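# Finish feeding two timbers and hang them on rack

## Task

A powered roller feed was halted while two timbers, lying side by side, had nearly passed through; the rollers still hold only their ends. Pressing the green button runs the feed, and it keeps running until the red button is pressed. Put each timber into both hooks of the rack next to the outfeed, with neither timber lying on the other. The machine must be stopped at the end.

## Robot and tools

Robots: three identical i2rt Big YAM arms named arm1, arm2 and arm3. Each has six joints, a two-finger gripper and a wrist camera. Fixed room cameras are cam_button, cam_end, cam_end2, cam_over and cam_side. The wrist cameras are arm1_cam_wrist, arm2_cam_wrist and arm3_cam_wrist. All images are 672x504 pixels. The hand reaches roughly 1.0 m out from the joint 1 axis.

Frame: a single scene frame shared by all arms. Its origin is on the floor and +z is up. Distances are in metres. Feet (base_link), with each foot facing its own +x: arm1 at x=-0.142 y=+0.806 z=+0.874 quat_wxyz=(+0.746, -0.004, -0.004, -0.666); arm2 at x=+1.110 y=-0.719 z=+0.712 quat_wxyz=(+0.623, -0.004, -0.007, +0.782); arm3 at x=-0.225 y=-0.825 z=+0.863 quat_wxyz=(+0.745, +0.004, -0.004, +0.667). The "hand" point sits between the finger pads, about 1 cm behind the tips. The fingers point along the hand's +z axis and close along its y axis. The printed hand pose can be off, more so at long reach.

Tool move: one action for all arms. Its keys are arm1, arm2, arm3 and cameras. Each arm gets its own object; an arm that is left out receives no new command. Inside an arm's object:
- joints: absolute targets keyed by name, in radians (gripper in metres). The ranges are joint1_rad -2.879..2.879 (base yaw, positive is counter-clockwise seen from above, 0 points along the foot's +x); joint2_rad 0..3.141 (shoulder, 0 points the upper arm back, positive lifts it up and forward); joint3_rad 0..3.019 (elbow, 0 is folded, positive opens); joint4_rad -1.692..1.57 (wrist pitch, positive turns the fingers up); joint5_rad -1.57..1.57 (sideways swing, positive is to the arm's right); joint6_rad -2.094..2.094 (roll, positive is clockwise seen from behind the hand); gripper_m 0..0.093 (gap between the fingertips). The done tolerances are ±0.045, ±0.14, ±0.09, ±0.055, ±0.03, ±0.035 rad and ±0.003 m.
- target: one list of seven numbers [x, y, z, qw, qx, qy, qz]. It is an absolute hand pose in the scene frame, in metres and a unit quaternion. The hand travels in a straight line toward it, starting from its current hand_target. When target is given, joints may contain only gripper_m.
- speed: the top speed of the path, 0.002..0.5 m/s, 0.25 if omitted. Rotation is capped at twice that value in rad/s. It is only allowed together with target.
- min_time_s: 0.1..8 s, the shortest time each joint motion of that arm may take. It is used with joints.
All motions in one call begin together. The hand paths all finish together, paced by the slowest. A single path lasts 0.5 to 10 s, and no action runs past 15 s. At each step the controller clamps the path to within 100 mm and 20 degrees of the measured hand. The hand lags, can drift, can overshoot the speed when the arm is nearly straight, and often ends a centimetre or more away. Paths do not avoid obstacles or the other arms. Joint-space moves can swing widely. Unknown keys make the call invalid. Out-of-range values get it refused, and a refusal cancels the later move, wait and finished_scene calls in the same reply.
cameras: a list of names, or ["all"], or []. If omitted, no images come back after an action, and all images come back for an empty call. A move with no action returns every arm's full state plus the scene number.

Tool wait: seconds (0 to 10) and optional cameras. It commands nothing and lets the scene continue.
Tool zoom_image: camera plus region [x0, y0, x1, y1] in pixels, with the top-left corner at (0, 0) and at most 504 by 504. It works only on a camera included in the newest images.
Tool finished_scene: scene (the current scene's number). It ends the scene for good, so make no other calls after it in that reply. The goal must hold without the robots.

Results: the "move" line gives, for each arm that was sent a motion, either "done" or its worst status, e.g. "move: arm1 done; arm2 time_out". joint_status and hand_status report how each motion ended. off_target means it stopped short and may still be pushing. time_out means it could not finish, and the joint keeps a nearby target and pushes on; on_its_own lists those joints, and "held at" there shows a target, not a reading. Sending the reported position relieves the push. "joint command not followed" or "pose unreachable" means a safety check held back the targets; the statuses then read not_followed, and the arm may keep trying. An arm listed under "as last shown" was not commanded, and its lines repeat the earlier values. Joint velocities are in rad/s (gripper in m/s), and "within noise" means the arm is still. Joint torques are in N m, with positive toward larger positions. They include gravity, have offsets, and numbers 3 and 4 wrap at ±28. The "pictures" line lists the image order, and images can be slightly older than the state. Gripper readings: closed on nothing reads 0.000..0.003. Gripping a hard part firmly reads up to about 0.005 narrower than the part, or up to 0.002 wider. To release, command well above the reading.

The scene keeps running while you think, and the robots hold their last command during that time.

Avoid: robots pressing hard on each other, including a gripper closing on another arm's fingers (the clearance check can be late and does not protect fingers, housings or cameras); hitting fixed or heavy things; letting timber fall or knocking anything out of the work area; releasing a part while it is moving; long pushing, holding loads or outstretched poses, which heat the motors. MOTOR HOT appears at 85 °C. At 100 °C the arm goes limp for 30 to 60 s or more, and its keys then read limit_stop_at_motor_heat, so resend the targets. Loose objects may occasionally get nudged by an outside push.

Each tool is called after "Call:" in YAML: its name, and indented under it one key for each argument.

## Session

Call:
move:
  arm1: {"target":[-0.08,0.112,0.87,0,1,0,0],"speed":0.4}
  arm2: {"target":[0.986,-0.378,0.89,0,0.7071,-0.7071,0],"speed":0.4,"joints":{"gripper_m":0.0}}
  arm3: {"target":[-0.08,-0.129,0.87,0,1,0,0],"speed":0.4}
  cameras: ["all"]

Scene clock: 3.17 s.
Joint torques (N m): arm1=[0.79 -21.01 13.31 -0.32 -0.09 0.06] | arm2=[-3.14 -9.47 8.76 0.49 -0.05 0.25] | arm3=[-1.08 -17.79 11.63 0.1 -0.07 -0.07]
Heat: arm1: hottest joint2_rad 22 °C; arm2: hottest joint3_rad 22 °C; arm3: hottest joint3_rad 23 °C.
move: arm1 off_target; arm2 off_target; arm3 off_target
Joint velocities: within noise
arm1.joint_positions: joint1_rad=-0.028 joint2_rad=+2.333 joint3_rad=+1.994 joint4_rad=-1.262 joint5_rad=+0.003 joint6_rad=+1.653 gripper_m=+0.09396
arm1.joint_status: not commanded
arm1.hand: x=-0.0849 y=+0.1234 z=+0.8645 quat_wxyz=(+0.009, -1.000, -0.001, +0.002) (m; scene frame)
arm1.hand_target: x=-0.0801 y=+0.1124 z=+0.8702 quat_wxyz=(+0.000, -1.000, +0.000, +0.000) (m; scene frame)
arm1.hand_status: off_target (0.014 m and 1.1 deg from the pose sent, 0.723 m and 66.6 deg at the start)
arm2.joint_positions: joint1_rad=+0.122 joint2_rad=+1.320 joint3_rad=+1.064 joint4_rad=-1.349 joint5_rad=-0.013 joint6_rad=+0.326 gripper_m=+0.00051
arm2.joint_status: all done
arm2.hand: x=+0.9858 y=-0.3869 z=+0.8821 quat_wxyz=(+0.006, +0.714, -0.700, +0.015) (m; scene frame)
arm2.hand_target: x=+0.9861 y=-0.3781 z=+0.8901 quat_wxyz=(+0.000, +0.707, -0.707, +0.000) (m; scene frame)
arm2.hand_status: off_target (0.012 m and 2.2 deg from the pose sent, 0.411 m and 78.2 deg at the start)
arm3.joint_positions: joint1_rad=-0.101 joint2_rad=+2.355 joint3_rad=+2.082 joint4_rad=-1.320 joint5_rad=-0.001 joint6_rad=-1.765 gripper_m=+0.09396
arm3.joint_status: not commanded
arm3.hand: x=-0.0776 y=-0.1411 z=+0.8709 quat_wxyz=(+0.005, +1.000, -0.009, -0.003) (m; scene frame)
arm3.hand_target: x=-0.0800 y=-0.1295 z=+0.8702 quat_wxyz=(-0.001, +1.000, +0.000, +0.000) (m; scene frame)
arm3.hand_status: off_target (0.012 m and 1.2 deg from the pose sent, 0.741 m and 78.0 deg at the start)
pictures: arm1_cam_wrist, arm2_cam_wrist, arm3_cam_wrist, cam_button, cam_end, cam_end2, cam_over, cam_side

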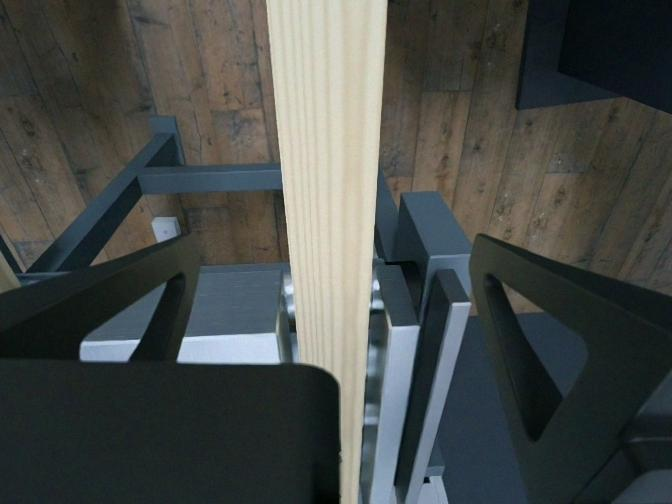

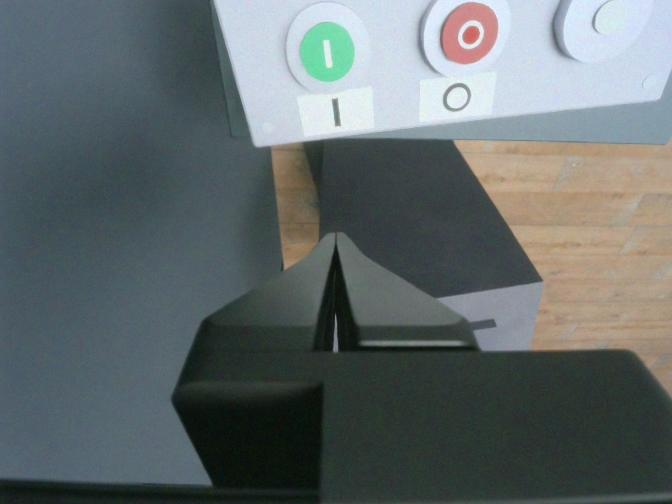

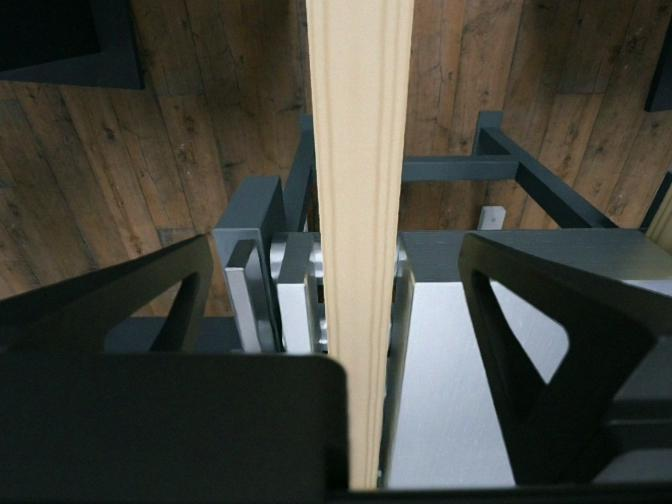

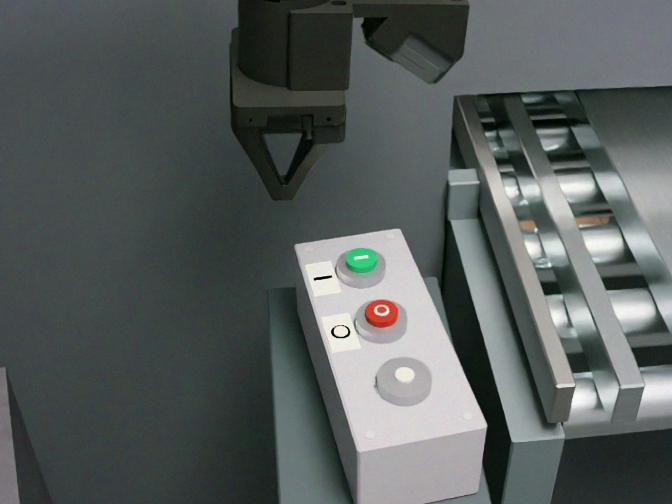

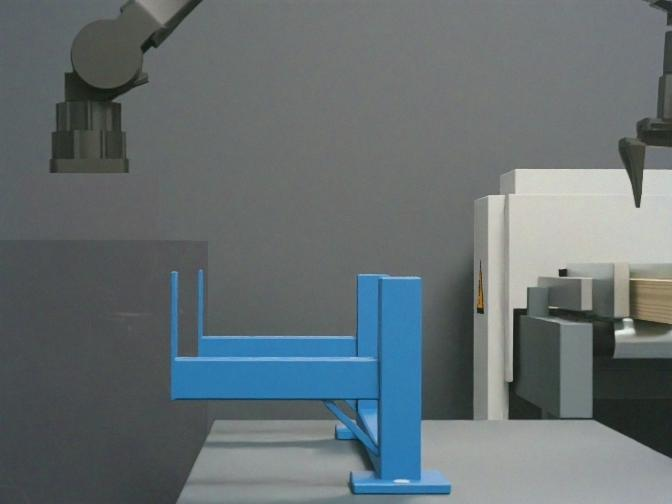

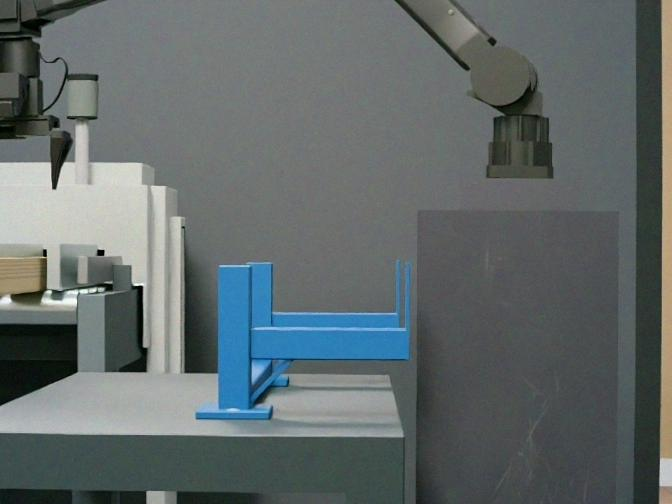

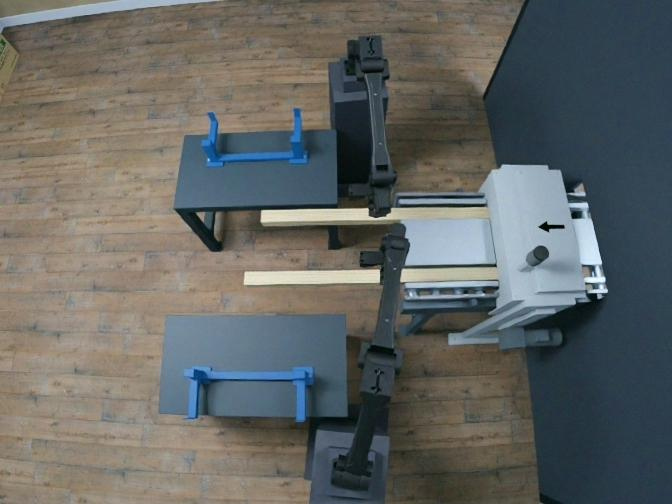

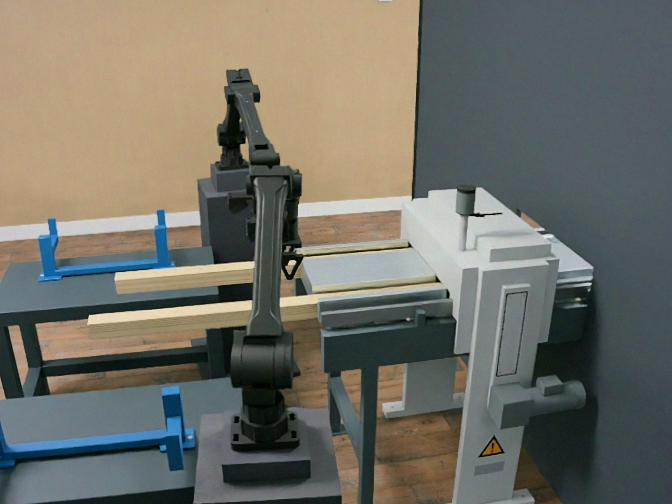

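Call:
move:
  arm1: {"target":[-0.07,0.109,0.725,0,1,0,0],"speed":0.15}
  arm2: {"target":[0.986,-0.332,0.86,0,0.7071,-0.7071,0],"speed":0.2}
  arm3: {"target":[-0.1,-0.128,0.715,0,1,0,0],"speed":0.15}

Call:
move:
  arm1: {"joints":{"gripper_m":0.032}}
  arm3: {"joints":{"gripper_m":0.032}}
  cameras: ["arm1_cam_wrist","arm2_cam_wrist","arm3_cam_wrist","cam_button","cam_over"]

Scene clock: 50.23 s.
Joint torques (N m): arm1=[1.08 -21.6 10.58 0.57 -0.1 0.06] | arm2=[-3.25 -9.93 11.41 0.46 -0.02 0.03] | arm3=[-1.08 -19.19 8.35 0.92 -0.09 0.15]
Heat: arm1: hottest joint2_rad 28 °C; arm2: hottest joint3_rad 27 °C; arm3: hottest joint3_rad 33 °C.
move: arm1 off_target; arm2 off_target; arm3 off_target
Joint velocities: within noise
arm1.joint_positions: joint1_rad=-0.018 joint2_rad=+2.534 joint3_rad=+1.987 joint4_rad=-1.057 joint5_rad=+0.003 joint6_rad=+1.667 gripper_m=+0.09396
arm1.joint_status: not commanded
arm1.hand: x=-0.0775 y=+0.1178 z=+0.7265 quat_wxyz=(+0.010, -1.000, +0.001, +0.003) (m; scene frame)
arm1.hand_target: x=-0.0701 y=+0.1093 z=+0.7251 quat_wxyz=(+0.000, -1.000, +0.000, +0.000) (m; scene frame)
arm1.hand_status: off_target (0.012 m and 1.2 deg from the pose sent, 0.141 m and 1.1 deg at the start)
arm2.joint_positions: joint1_rad=+0.087 joint2_rad=+1.440 joint3_rad=+1.074 joint4_rad=-1.268 joint5_rad=-0.013 joint6_rad=+0.311 gripper_m=+0.00051
arm2.joint_status: not commanded
arm2.hand: x=+0.9900 y=-0.3579 z=+0.8432 quat_wxyz=(+0.013, +0.707, -0.707, +0.028) (m; scene frame)
arm2.hand_target: x=+0.9865 y=-0.3333 z=+0.8606 quat_wxyz=(+0.000, +0.707, -0.707, +0.000) (m; scene frame)
arm2.hand_status: off_target (0.031 m and 3.5 deg from the pose sent, 0.059 m and 2.2 deg at the start)
arm3.joint_positions: joint1_rad=-0.074 joint2_rad=+2.546 joint3_rad=+2.038 joint4_rad=-1.079 joint5_rad=-0.001 joint6_rad=-1.757 gripper_m=+0.09396
arm3.joint_status: not commanded
arm3.hand: x=-0.0954 y=-0.1321 z=+0.7243 quat_wxyz=(+0.002, +1.000, +0.001, -0.002) (m; scene frame)
arm3.hand_target: x=-0.1001 y=-0.1282 z=+0.7152 quat_wxyz=(+0.000, +1.000, +0.000, +0.000) (m; scene frame)
arm3.hand_status: off_target (0.011 m and 0.3 deg from the pose sent, 0.158 m and 1.2 deg at the start)
pictures: none

Scene clock: 50.97 s.
Joint torques (N m): arm1=[1.03 -21.83 10.66 0.69 -0.12 0.24] | arm2=[-3.25 -9.99 11.43 0.44 -0.01 0.03] | arm3=[-1.03 -18.9 8.49 0.54 -0.13 0.14]
Heat: arm1: hottest joint2_rad 28 °C; arm2: hottest joint3_rad 27 °C; arm3: hottest joint3_rad 33 °C.
move: arm1 off_target; arm3 off_target
Joint velocities: within noise
arm1.joint_positions: joint1_rad=-0.018 joint2_rad=+2.534 joint3_rad=+1.987 joint4_rad=-1.059 joint5_rad=+0.004 joint6_rad=+1.649 gripper_m=+0.04952
arm1.joint_status: gripper_m off_target (ended at +0.04954, target +0.03200)
arm1.hand: x=-0.0775 y=+0.1184 z=+0.7266 quat_wxyz=(+0.011, -1.000, -0.008, +0.003) (m; scene frame)
arm1.hand_target: x=-0.0699 y=+0.1093 z=+0.7251 quat_wxyz=(+0.000, -1.000, +0.000, +0.000) (m; scene frame)
arm1.hand_status: not commanded
arm2: as last shown
arm3.joint_positions: joint1_rad=-0.074 joint2_rad=+2.546 joint3_rad=+2.038 joint4_rad=-1.068 joint5_rad=+0.000 joint6_rad=-1.757 gripper_m=+0.05072
arm3.joint_status: gripper_m off_target (ended at +0.05074, target +0.03200)
arm3.hand: x=-0.0947 y=-0.1296 z=+0.7241 quat_wxyz=(-0.003, +1.000, +0.001, +0.000) (m; scene frame)
arm3.hand_target: x=-0.1000 y=-0.1283 z=+0.7152 quat_wxyz=(+0.000, +1.000, +0.000, +0.000) (m; scene frame)
arm3.hand_status: not commanded
pictures: arm1_cam_wrist, arm2_cam_wrist, arm3_cam_wrist, cam_button, cam_over

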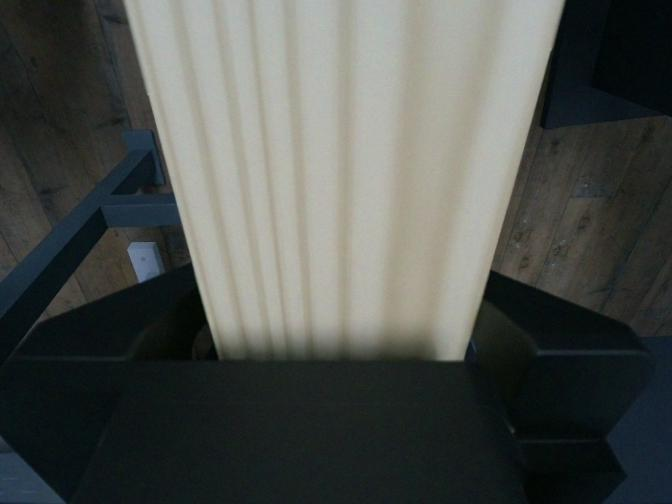

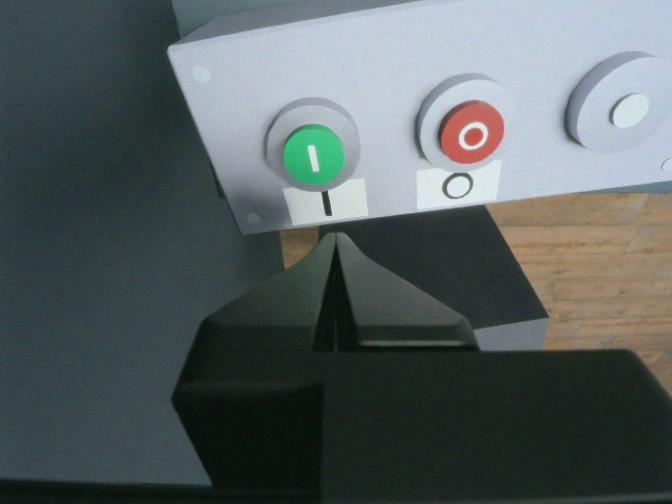

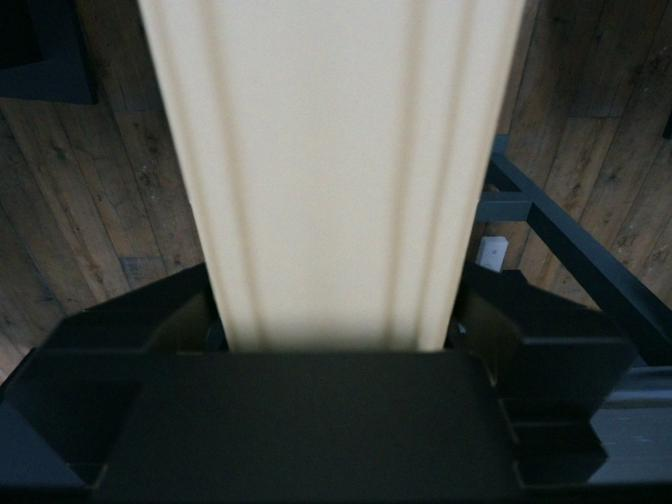

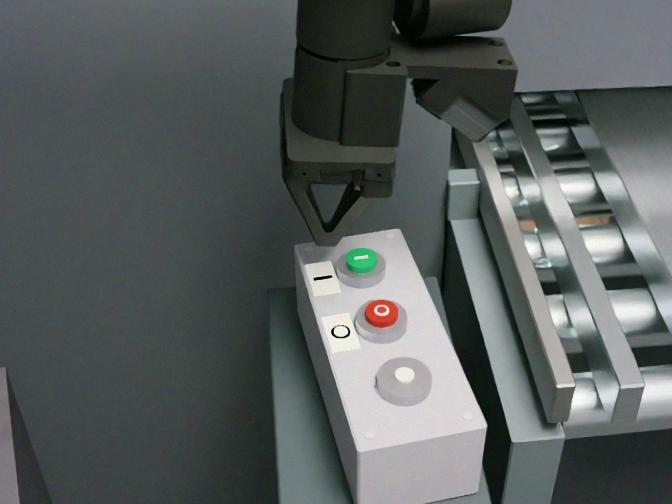

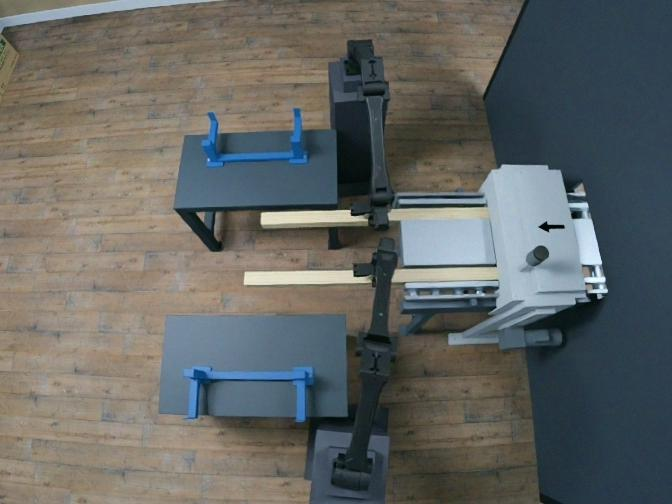

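Call:
move:
  arm2: {"target":[0.987,-0.332,0.798,0,0.7071,-0.7071,0],"speed":0.1}
  cameras: ["cam_over","cam_button"]

Call:
move:
  arm2: {"target":[0.987,-0.332,0.87,0,0.7071,-0.7071,0],"speed":0.2}

Call:
move:
  arm2: {"target":[1.041,-0.324,0.865,0,0.7071,-0.7071,0],"speed":0.2}
  cameras: ["cam_over"]

Call:
move:
  arm2: {"target":[1.041,-0.324,0.798,0,0.7071,-0.7071,0],"speed":0.1}
  arm1: {"target":[-0.22,0.112,0.79,0,1,0,0],"speed":0.1}
  arm3: {"target":[-0.26,-0.128,0.79,0,1,0,0],"speed":0.1}
  cameras: ["cam_over","cam_button","cam_side"]

Scene clock: 66.60 s.
Joint torques (N m): arm1=[5.3 -22.48 10.56 0.42 -0.38 0.67] | arm2=[-3.25 -8.94 5.48 1.29 -0.05 0.03] | arm3=[-4.78 -19.6 8.42 0.57 0.3 -0.21]
Heat: arm1: hottest joint2_rad 31 °C; arm2: hottest joint3_rad 29 °C; arm3: hottest joint3_rad 32 °C.
move: arm2 off_target
Joint velocities: within noise
arm1.joint_positions: joint1_rad=-0.063 joint2_rad=+2.544 joint3_rad=+1.987 joint4_rad=-1.053 joint5_rad=+0.011 joint6_rad=+1.600 gripper_m=+0.04915
arm1.joint_status: not commanded
arm1.hand: x=-0.1094 y=+0.1175 z=+0.7199 quat_wxyz=(+0.013, -1.000, -0.011, +0.006) (m; scene frame)
arm1.hand_target: x=-0.0700 y=+0.1093 z=+0.7252 quat_wxyz=(+0.000, -1.000, +0.000, +0.000) (m; scene frame)
arm1.hand_status: not commanded
arm2.joint_positions: joint1_rad=+0.087 joint2_rad=+1.485 joint3_rad=+1.051 joint4_rad=-1.117 joint5_rad=-0.014 joint6_rad=+0.311 gripper_m=+0.00051
arm2.joint_status: not commanded
arm2.hand: x=+0.9819 y=-0.3315 z=+0.8175 quat_wxyz=(-0.005, +0.708, -0.707, -0.009) (m; scene frame)
arm2.hand_target: x=+0.9871 y=-0.3328 z=+0.7987 quat_wxyz=(+0.000, +0.707, -0.707, +0.000) (m; scene frame)
arm2.hand_status: off_target (0.020 m and 1.2 deg from the pose sent, 0.052 m and 3.5 deg at the start)
arm3.joint_positions: joint1_rad=-0.030 joint2_rad=+2.556 joint3_rad=+2.038 joint4_rad=-1.069 joint5_rad=-0.012 joint6_rad=-1.723 gripper_m=+0.05072
arm3.joint_status: not commanded
arm3.hand: x=-0.1276 y=-0.1272 z=+0.7176 quat_wxyz=(+0.001, +1.000, +0.006, -0.007) (m; scene frame)
arm3.hand_target: x=-0.0999 y=-0.1282 z=+0.7152 quat_wxyz=(+0.000, +1.000, +0.000, +0.000) (m; scene frame)
arm3.hand_status: not commanded
pictures: cam_button, cam_over

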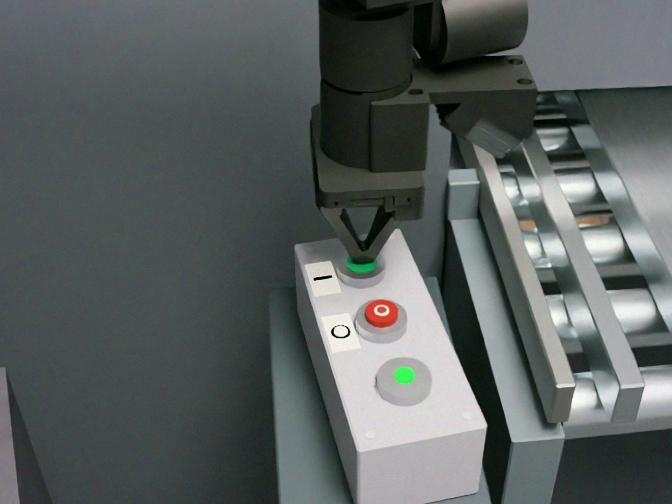

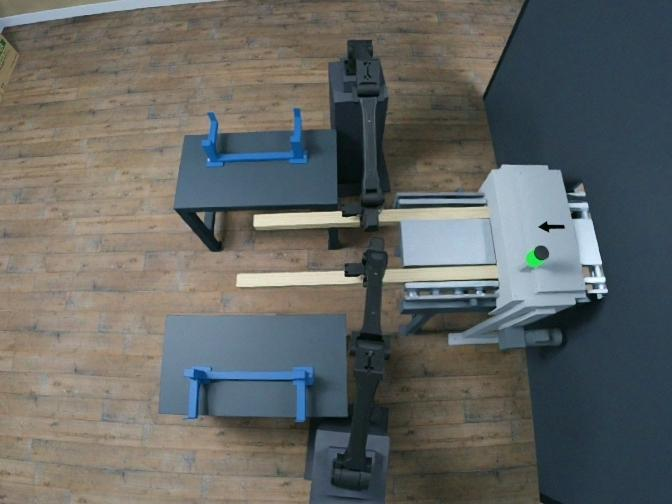

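Scene clock: 67.77 s.
Joint torques (N m): arm1=[5.19 -22.59 10.51 0.44 -0.38 0.68] | arm2=[-3.31 -11.63 11.3 -0.31 -0.01 0.02] | arm3=[-4.78 -19.55 8.4 0.58 0.3 -0.21]
Heat: arm1: hottest joint2_rad 31 °C; arm2: hottest joint3_rad 29 °C; arm3: hottest joint3_rad 32 °C.
move: arm2 off_target
Joint velocities: within noise
arm1, arm3: as last shown
arm2.joint_positions: joint1_rad=+0.085 joint2_rad=+1.451 joint3_rad=+1.093 joint4_rad=-1.271 joint5_rad=-0.014 joint6_rad=+0.309 gripper_m=+0.00051
arm2.joint_status: not commanded
arm2.hand: x=+0.9885 y=-0.3512 z=+0.8460 quat_wxyz=(+0.012, +0.707, -0.707, +0.025) (m; scene frame)
arm2.hand_target: x=+0.9873 y=-0.3331 z=+0.8701 quat_wxyz=(+0.000, +0.707, -0.707, +0.000) (m; scene frame)
arm2.hand_status: off_target (0.031 m and 3.2 deg from the pose sent, 0.053 m and 1.2 deg at the start)
pictures: none

Scene clock: 69.07 s.
Joint torques (N m): arm1=[5.3 -22.65 10.54 0.35 -0.37 0.68] | arm2=[-3.02 -11.81 9.78 0.16 -0.05 0.03] | arm3=[-4.78 -19.55 8.42 0.58 0.3 -0.21]
Heat: arm1: hottest joint2_rad 31 °C; arm2: hottest joint3_rad 29 °C; arm3: hottest joint3_rad 32 °C.
move: arm2 off_target
Joint velocities: within noise
arm1, arm3: as last shown
arm2.joint_positions: joint1_rad=-0.055 joint2_rad=+1.448 joint3_rad=+1.093 joint4_rad=-1.271 joint5_rad=-0.013 joint6_rad=+0.174 gripper_m=+0.00051
arm2.joint_status: not commanded
arm2.hand: x=+1.0414 y=-0.3380 z=+0.8477 quat_wxyz=(+0.014, +0.705, -0.709, +0.022) (m; scene frame)
arm2.hand_target: x=+1.0412 y=-0.3246 z=+0.8652 quat_wxyz=(+0.000, +0.707, -0.707, +0.000) (m; scene frame)
arm2.hand_status: off_target (0.022 m and 3.0 deg from the pose sent, 0.062 m and 3.2 deg at the start)
pictures: cam_over

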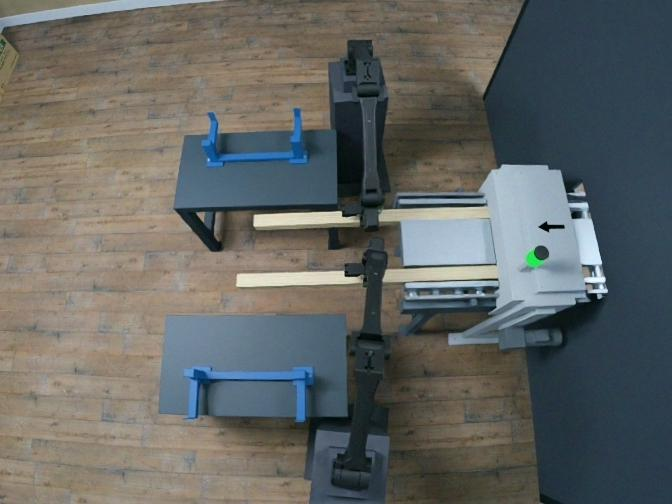

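Scene clock: 71.57 s.
Joint torques (N m): arm1=[-0.32 -29.74 10.95 -1.52 0.06 -0.36] | arm2=[-2.67 -8.59 5.61 1.22 -0.06 0.05] | arm3=[-2.14 -27.69 8.62 -0.87 -0.32 0.6]
Heat: arm1: hottest joint2_rad 31 °C; arm2: hottest joint3_rad 29 °C; arm3: hottest joint3_rad 32 °C.
move: arm1 off_target; arm2 off_target; arm3 off_target
Joint velocities: within noise
arm1.joint_positions: joint1_rad=-0.215 joint2_rad=+2.539 joint3_rad=+1.952 joint4_rad=-1.091 joint5_rad=+0.004 joint6_rad=+1.501 gripper_m=+0.04896
arm1.joint_status: not commanded
arm1.hand: x=-0.2104 y=+0.1443 z=+0.7126 quat_wxyz=(+0.048, -0.999, +0.016, -0.003) (m; scene frame)
arm1.hand_target: x=-0.2197 y=+0.1148 z=+0.7875 quat_wxyz=(+0.000, -1.000, +0.000, +0.001) (m; scene frame)
arm1.hand_status: off_target (0.084 m and 5.8 deg from the pose sent, 0.131 m and 2.1 deg at the start)
arm2.joint_positions: joint1_rad=-0.055 joint2_rad=+1.473 joint3_rad=+1.035 joint4_rad=-1.114 joint5_rad=-0.013 joint6_rad=+0.174 gripper_m=+0.00051
arm2.joint_status: not commanded
arm2.hand: x=+1.0392 y=-0.3225 z=+0.8176 quat_wxyz=(-0.007, +0.706, -0.708, -0.009) (m; scene frame)
arm2.hand_target: x=+1.0412 y=-0.3248 z=+0.7987 quat_wxyz=(+0.000, +0.707, -0.707, +0.000) (m; scene frame)
arm2.hand_status: off_target (0.020 m and 1.3 deg from the pose sent, 0.052 m and 3.0 deg at the start)
arm3.joint_positions: joint1_rad=+0.164 joint2_rad=+2.534 joint3_rad=+1.962 joint4_rad=-1.105 joint5_rad=+0.000 joint6_rad=-1.577 gripper_m=+0.05072
arm3.joint_status: not commanded
arm3.hand: x=-0.2598 y=-0.1574 z=+0.7085 quat_wxyz=(+0.047, +0.998, +0.030, +0.002) (m; scene frame)
arm3.hand_target: x=-0.2598 y=-0.1303 z=+0.7867 quat_wxyz=(+0.000, +1.000, +0.001, -0.001) (m; scene frame)
arm3.hand_status: off_target (0.087 m and 6.4 deg from the pose sent, 0.151 m and 1.0 deg at the start)
pictures: cam_button, cam_over, cam_side

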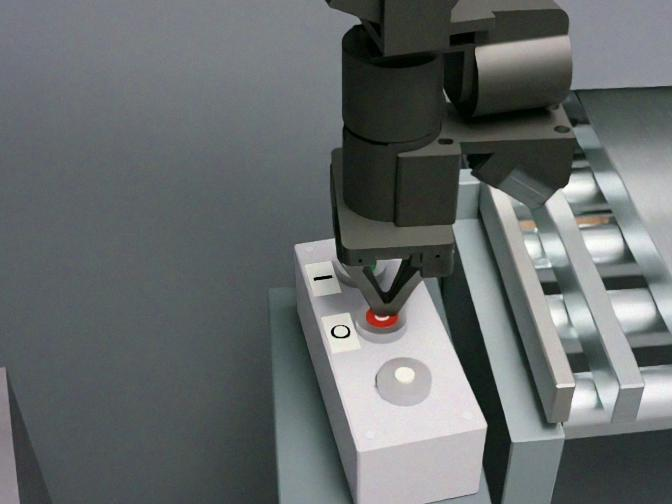

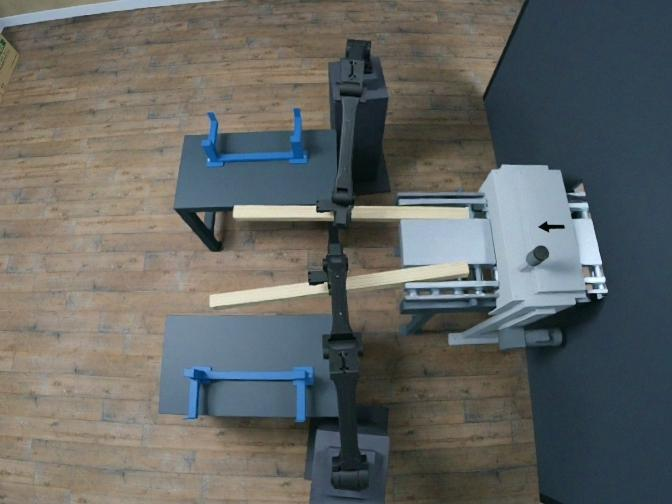

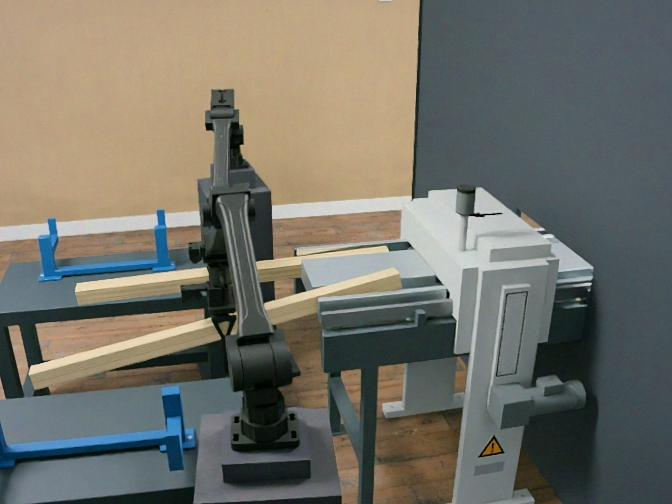

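Call:
move:
  arm1: {"target":[-0.28,0.14,0.97,0,1,0,0],"speed":0.15}
  arm3: {"target":[-0.30,-0.15,0.97,0,1,0,0],"speed":0.15}
  arm2: {"target":[1.041,-0.324,0.88,0,0.7071,-0.7071,0],"speed":0.2}

Call:
move:
  arm1: {"target":[-0.625,0.56,0.94,0,1,0,0],"speed":0.18}
  arm3: {"target":[-0.64,-0.59,0.94,0,1,0,0],"speed":0.18}
  cameras: ["cam_end","cam_end2","cam_over"]

Scene clock: 96.40 s.
Joint torques (N m): arm1=[-2.2 -30.39 13.68 -4.18 -0.2 -0.84] | arm2=[-2.9 -11.4 11.48 -0.32 -0.04 0.03] | arm3=[-1.14 -27.05 11.93 -0.32 -0.25 0.11]
Heat: arm1: hottest joint2_rad 37 °C; arm2: hottest joint3_rad 28 °C; arm3: hottest joint2_rad 35 °C.
move: arm1 off_target; arm2 off_target; arm3 off_target
Joint velocities: within noise
arm1.joint_positions: joint1_rad=-0.273 joint2_rad=+2.336 joint3_rad=+1.897 joint4_rad=-1.208 joint5_rad=+0.015 joint6_rad=+1.478 gripper_m=+0.04886
arm1.joint_status: not commanded
arm1.hand: x=-0.2501 y=+0.1548 z=+0.8286 quat_wxyz=(+0.033, -0.999, +0.033, +0.002) (m; scene frame)
arm1.hand_target: x=-0.2697 y=+0.1469 z=+0.9202 quat_wxyz=(-0.003, -1.000, +0.002, +0.003) (m; scene frame)
arm1.hand_status: off_target (0.145 m and 5.3 deg from the pose sent, 0.267 m and 5.8 deg at the start; pose on its path clipped on 90 of 95 steps)
arm2.joint_positions: joint1_rad=-0.055 joint2_rad=+1.433 joint3_rad=+1.098 joint4_rad=-1.297 joint5_rad=-0.013 joint6_rad=+0.174 gripper_m=+0.00051
arm2.joint_status: not commanded
arm2.hand: x=+1.0421 y=-0.3429 z=+0.8553 quat_wxyz=(+0.016, +0.705, -0.708, +0.024) (m; scene frame)
arm2.hand_target: x=+1.0413 y=-0.3252 z=+0.8800 quat_wxyz=(+0.000, +0.707, -0.707, +0.000) (m; scene frame)
arm2.hand_status: off_target (0.031 m and 3.3 deg from the pose sent, 0.062 m and 1.3 deg at the start)
arm3.joint_positions: joint1_rad=+0.210 joint2_rad=+2.289 joint3_rad=+1.874 joint4_rad=-1.316 joint5_rad=-0.001 joint6_rad=-1.471 gripper_m=+0.05072
arm3.joint_status: not commanded
arm3.hand: x=-0.2874 y=-0.1958 z=+0.8425 quat_wxyz=(+0.074, +0.997, +0.000, +0.008) (m; scene frame)
arm3.hand_target: x=-0.2958 y=-0.1683 z=+0.9339 quat_wxyz=(+0.000, +1.000, +0.000, -0.001) (m; scene frame)
arm3.hand_status: off_target (0.136 m and 8.5 deg from the pose sent, 0.265 m and 6.4 deg at the start; pose on its path clipped on 91 of 95 steps)
pictures: none

Scene clock: 100.50 s.
Joint torques (N m): arm1=[-9.35 -24.76 2.66 -4.79 1.01 -1.29] | arm2=[-2.9 -11.4 11.48 -0.32 -0.04 0.03] | arm3=[-2.43 -16.97 10.96 0.18 -0.12 0.11]
Heat: arm1: hottest joint2_rad 36 °C; arm2: hottest joint3_rad 29 °C; arm3: hottest joint2_rad 35 °C.
move: arm1 off_target; arm3 off_target
Joint velocities: within noise
arm1.joint_positions: joint1_rad=-0.292 joint2_rad=+2.167 joint3_rad=+1.653 joint4_rad=-0.943 joint5_rad=-0.036 joint6_rad=+1.431 gripper_m=+0.04886
arm1.joint_status: not commanded
arm1.hand: x=-0.2522 y=+0.1643 z=+0.8526 quat_wxyz=(-0.065, -0.998, +0.019, -0.009) (m; scene frame)
arm1.hand_target: x=-0.3111 y=+0.2290 z=+0.8643 quat_wxyz=(-0.002, -1.000, +0.003, -0.006) (m; scene frame)
arm1.hand_status: off_target (0.551 m and 7.8 deg from the pose sent, 0.563 m and 5.3 deg at the start; pose on its path clipped on 118 of 123 steps)
arm2: as last shown
arm3.joint_positions: joint1_rad=+1.167 joint2_rad=+1.764 joint3_rad=+1.164 joint4_rad=-1.091 joint5_rad=-0.012 joint6_rad=-0.526 gripper_m=+0.05072
arm3.joint_status: not commanded
arm3.hand: x=-0.6145 y=-0.6069 z=+0.8922 quat_wxyz=(+0.029, +0.998, +0.005, +0.050) (m; scene frame)
arm3.hand_target: x=-0.6376 y=-0.5913 z=+0.9398 quat_wxyz=(+0.000, +1.000, +0.000, +0.000) (m; scene frame)
arm3.hand_status: off_target (0.057 m and 6.6 deg from the pose sent, 0.538 m and 8.5 deg at the start)
pictures: cam_end, cam_end2, cam_over

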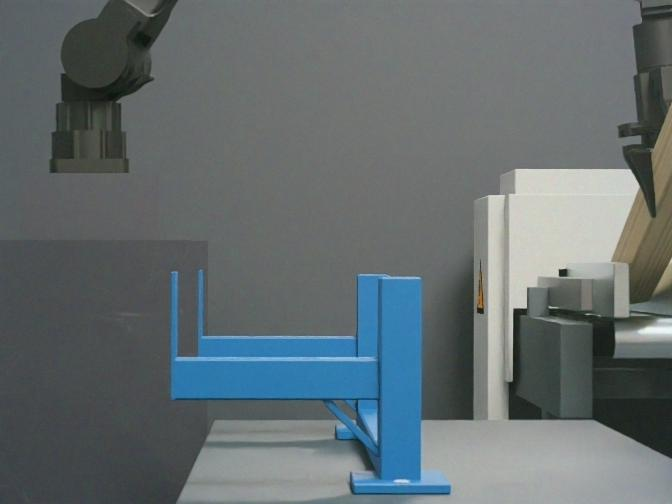

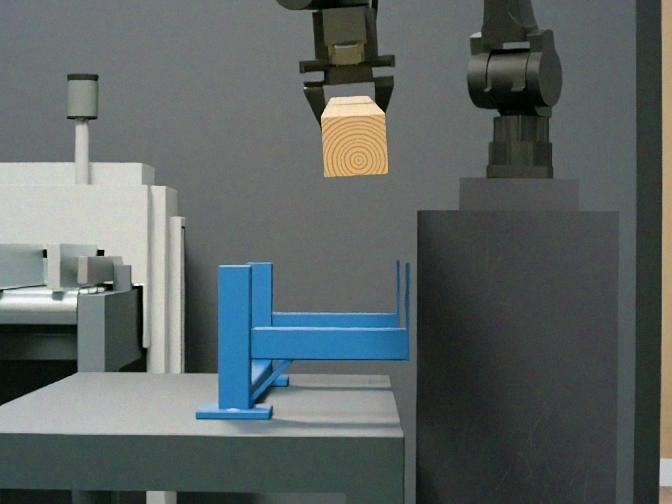

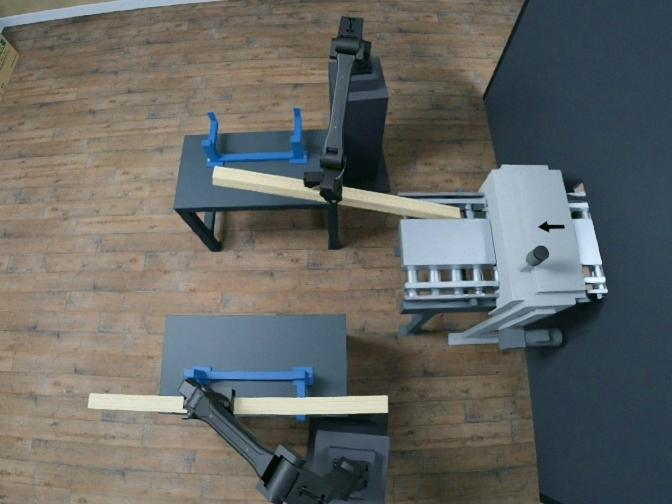

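Call:
move:
  arm1: {"target":[-0.26,0.125,0.98,0,1,0,0],"speed":0.15}
  cameras: ["cam_end","cam_side","cam_over","arm1_cam_wrist"]

Scene clock: 127.87 s.
Joint torques (N m): arm1=[1.03 -27.16 17.99 -1.43 -0.08 -0.38] | arm2=[-2.9 -11.4 11.48 -0.32 -0.03 0.03] | arm3=[-2.37 -16.97 10.95 0.13 -0.11 0.1]
Heat: arm1: hottest joint2_rad 34 °C; arm2: hottest joint3_rad 31 °C; arm3: hottest joint3_rad 32 °C.
move: arm1 off_target
Joint velocities: within noise
arm1.joint_positions: joint1_rad=-0.289 joint2_rad=+2.302 joint3_rad=+2.032 joint4_rad=-1.443 joint5_rad=+0.009 joint6_rad=+1.445 gripper_m=+0.04883
arm1.joint_status: not commanded
arm1.hand: x=-0.2588 y=+0.1589 z=+0.9010 quat_wxyz=(+0.065, -0.998, +0.025, -0.007) (m; scene frame)
arm1.hand_target: x=-0.2590 y=+0.1316 z=+0.9798 quat_wxyz=(-0.001, -1.000, +0.000, +0.002) (m; scene frame)
arm1.hand_status: off_target (0.086 m and 8.0 deg from the pose sent, 0.133 m and 7.8 deg at the start; pose on its path clipped on 6 of 66 steps)
arm2, arm3: as last shown
pictures: arm1_cam_wrist, cam_end, cam_over, cam_side

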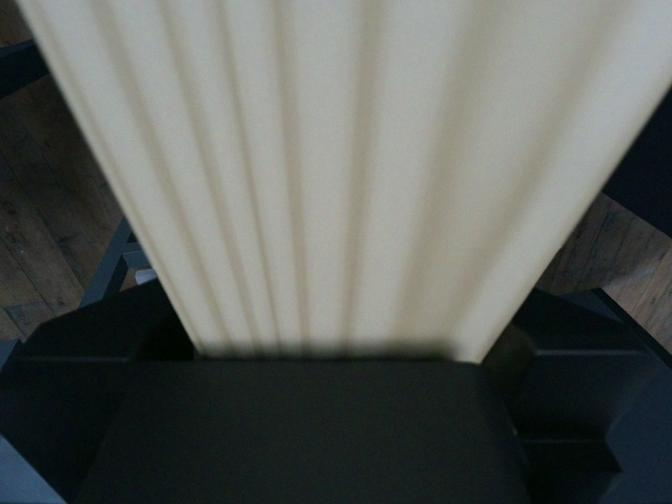

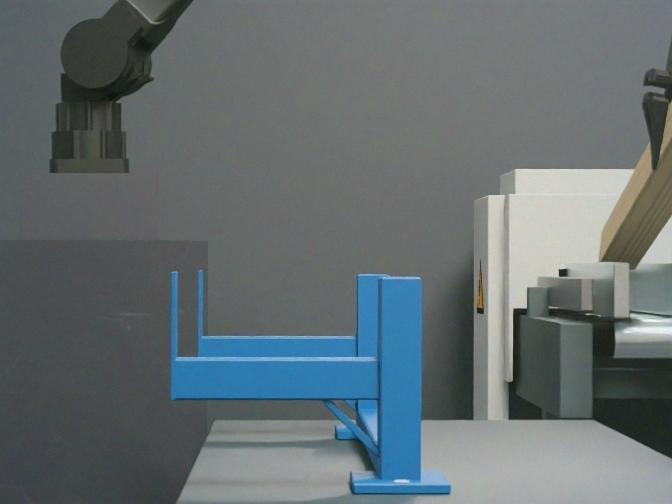

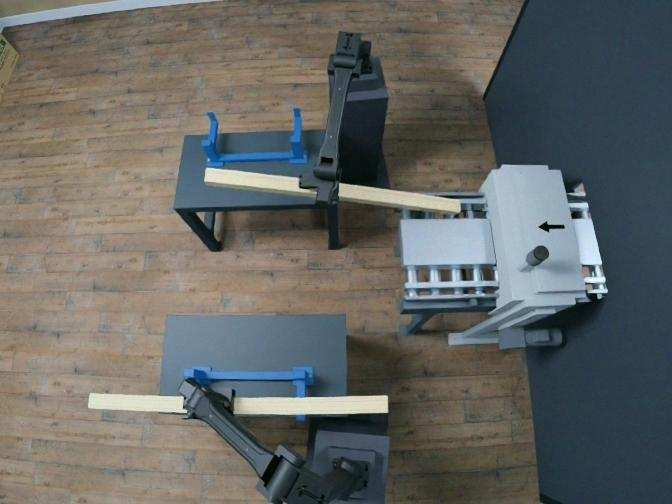

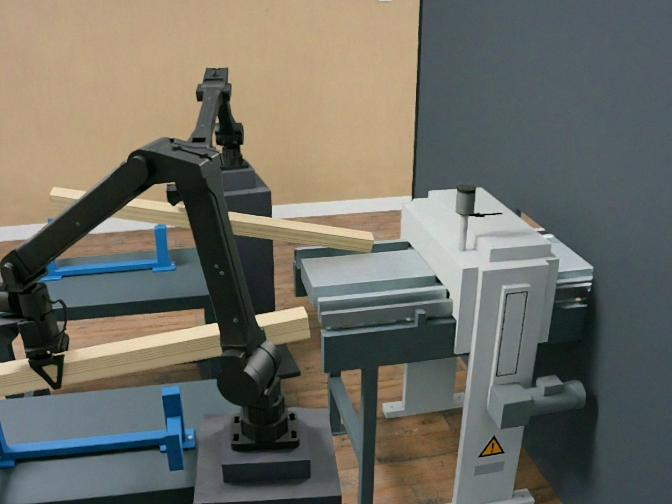

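Call:
move:
  arm1: {"target":[-0.38,0.16,1.05,0,1,0,0],"speed":0.15}
  arm3: {"target":[-0.635,-0.573,0.80,0,1,0,0],"speed":0.1}
  cameras: ["cam_end2","cam_side","cam_over","cam_end"]

Scene clock: 148.60 s.
Joint torques (N m): arm1=[-0.03 -30.15 14.84 -1.24 -0.31 -0.1] | arm2=[-2.96 -11.46 11.48 -0.32 -0.04 0.03] | arm3=[-2.61 -16.32 7.35 0.54 -0.12 -0.07]
Heat: arm1: hottest joint2_rad 33 °C; arm2: hottest joint3_rad 33 °C; arm3: hottest joint3_rad 33 °C.
move: arm1 off_target; arm3 off_target
Joint velocities: within noise
arm1.joint_positions: joint1_rad=-0.456 joint2_rad=+2.294 joint3_rad=+2.032 joint4_rad=-1.465 joint5_rad=+0.016 joint6_rad=+1.235 gripper_m=+0.04882
arm1.joint_status: not commanded
arm1.hand: x=-0.3648 y=+0.1921 z=+0.9062 quat_wxyz=(+0.070, -0.997, +0.003, -0.019) (m; scene frame)
arm1.hand_target: x=-0.3730 y=+0.1762 z=+1.0002 quat_wxyz=(+0.000, -1.000, +0.000, +0.001) (m; scene frame)
arm1.hand_status: off_target (0.148 m and 8.3 deg from the pose sent, 0.192 m and 8.0 deg at the start; pose on its path clipped on 63 of 73 steps)
arm2: as last shown
arm3.joint_positions: joint1_rad=+1.138 joint2_rad=+1.982 joint3_rad=+1.091 joint4_rad=-0.764 joint5_rad=-0.010 joint6_rad=-0.542 gripper_m=+0.05072
arm3.joint_status: not commanded
arm3.hand: x=-0.6143 y=-0.5897 z=+0.7717 quat_wxyz=(+0.020, +0.999, -0.001, +0.034) (m; scene frame)
arm3.hand_target: x=-0.6341 y=-0.5734 z=+0.8001 quat_wxyz=(+0.000, +1.000, +0.000, +0.000) (m; scene frame)
arm3.hand_status: off_target (0.039 m and 4.5 deg from the pose sent, 0.100 m and 6.6 deg at the start)
pictures: cam_end, cam_end2, cam_over, cam_side

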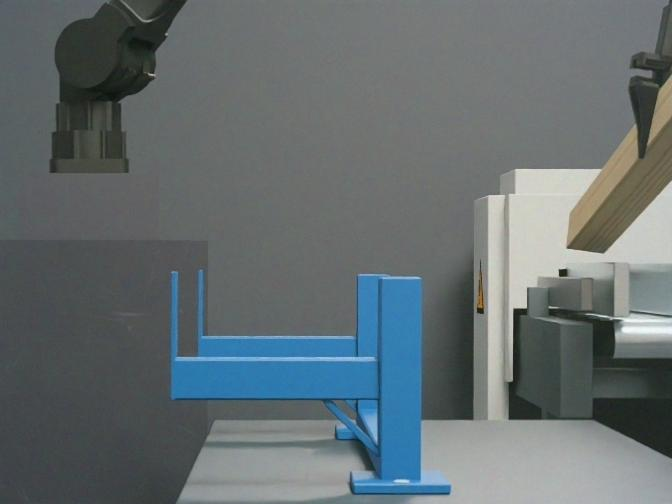

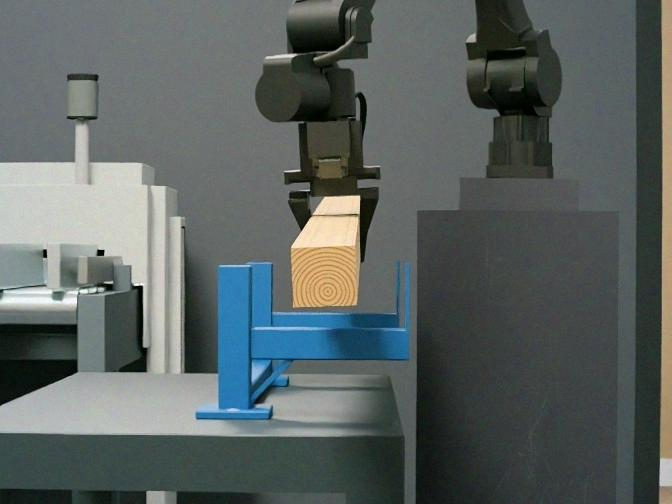

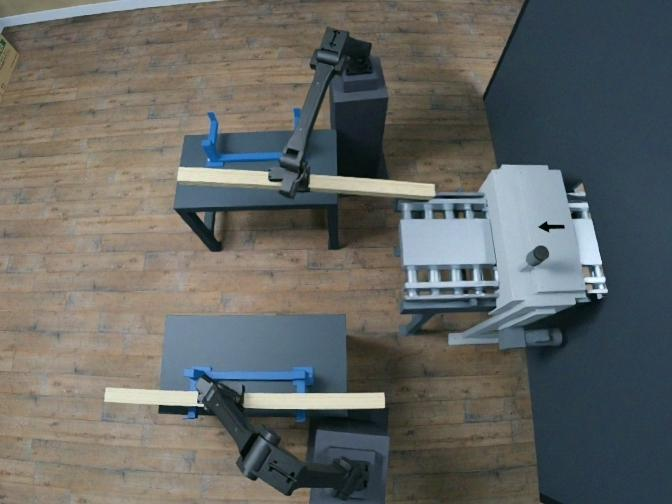

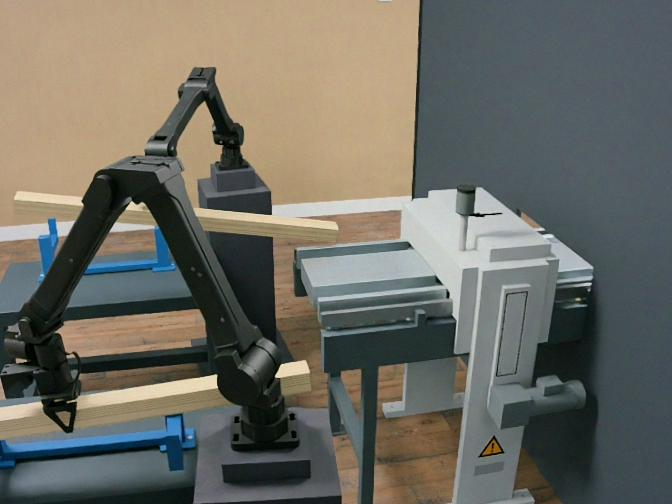

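Call:
move:
  arm1: {"target":[-0.625,0.56,0.99,0,1,0,0],"speed":0.15}
  arm3: {"target":[-0.635,-0.57,0.725,0,1,0,0],"speed":0.06}
  cameras: ["cam_end2","cam_over","cam_end","cam_side"]

Scene clock: 163.73 s.
Joint torques (N m): arm1=[1.32 -22.53 12.75 -0.42 -0.23 -0.06] | arm2=[-2.9 -11.4 11.49 -0.34 -0.03 0.03] | arm3=[-2.67 -15.33 6.45 0.53 -0.11 -0.01]
Heat: arm1: hottest joint2_rad 38 °C; arm2: hottest joint3_rad 33 °C; arm3: hottest joint3_rad 32 °C.
move: arm1 off_target; arm3 off_target
Joint velocities: within noise
arm1.joint_positions: joint1_rad=-1.210 joint2_rad=+1.893 joint3_rad=+1.449 joint4_rad=-1.244 joint5_rad=+0.018 joint6_rad=+0.486 gripper_m=+0.04882
arm1.joint_status: not commanded
arm1.hand: x=-0.6080 y=+0.5720 z=+0.9339 quat_wxyz=(+0.029, -0.998, +0.005, -0.049) (m; scene frame)
arm1.hand_target: x=-0.6226 y=+0.5613 z=+0.9891 quat_wxyz=(+0.000, -1.000, +0.000, +0.000) (m; scene frame)
arm1.hand_status: off_target (0.060 m and 6.5 deg from the pose sent, 0.458 m and 8.3 deg at the start)
arm2: as last shown
arm3.joint_positions: joint1_rad=+1.134 joint2_rad=+2.120 joint3_rad=+1.088 joint4_rad=-0.597 joint5_rad=-0.011 joint6_rad=-0.551 gripper_m=+0.05072
arm3.joint_status: not commanded
arm3.hand: x=-0.6175 y=-0.5854 z=+0.7082 quat_wxyz=(+0.014, +1.000, +0.002, +0.022) (m; scene frame)
arm3.hand_target: x=-0.6344 y=-0.5703 z=+0.7253 quat_wxyz=(+0.000, +1.000, +0.000, +0.000) (m; scene frame)
arm3.hand_status: off_target (0.029 m and 3.0 deg from the pose sent, 0.055 m and 4.5 deg at the start)
pictures: cam_end, cam_end2, cam_over, cam_side

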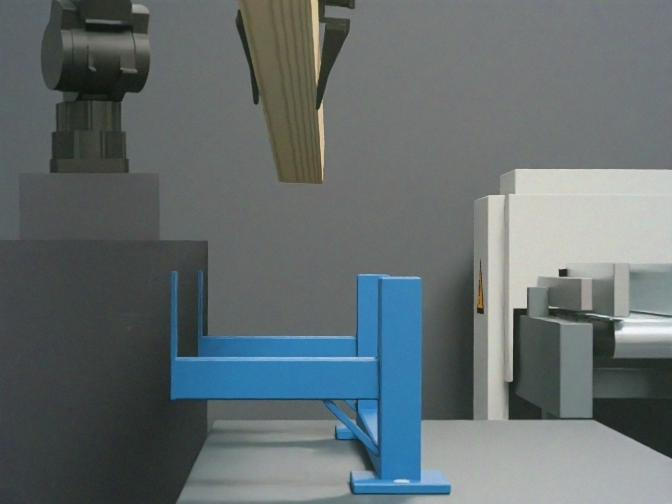

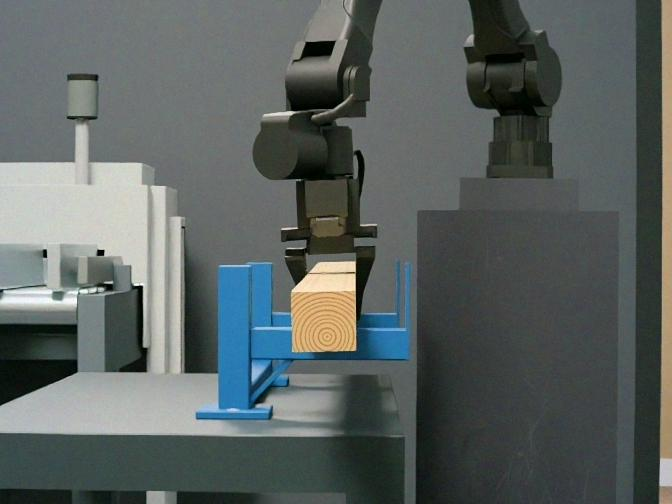

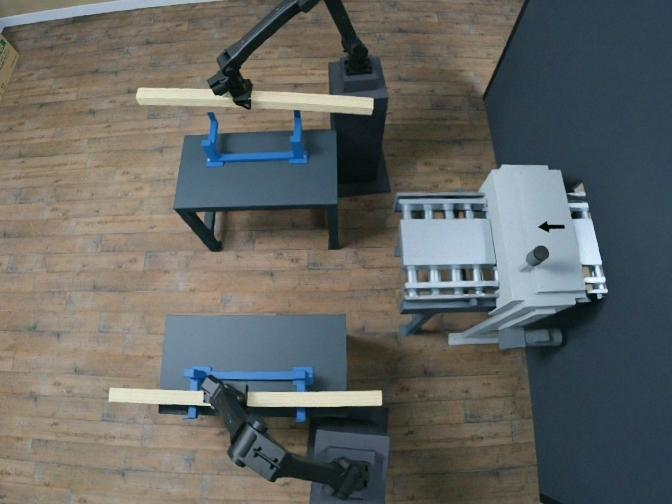

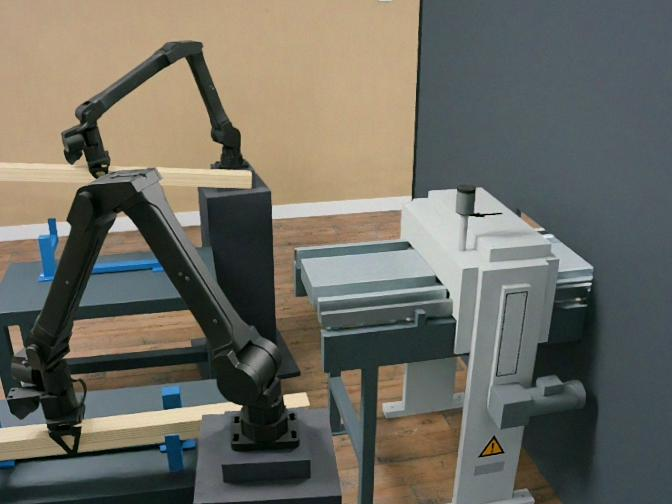

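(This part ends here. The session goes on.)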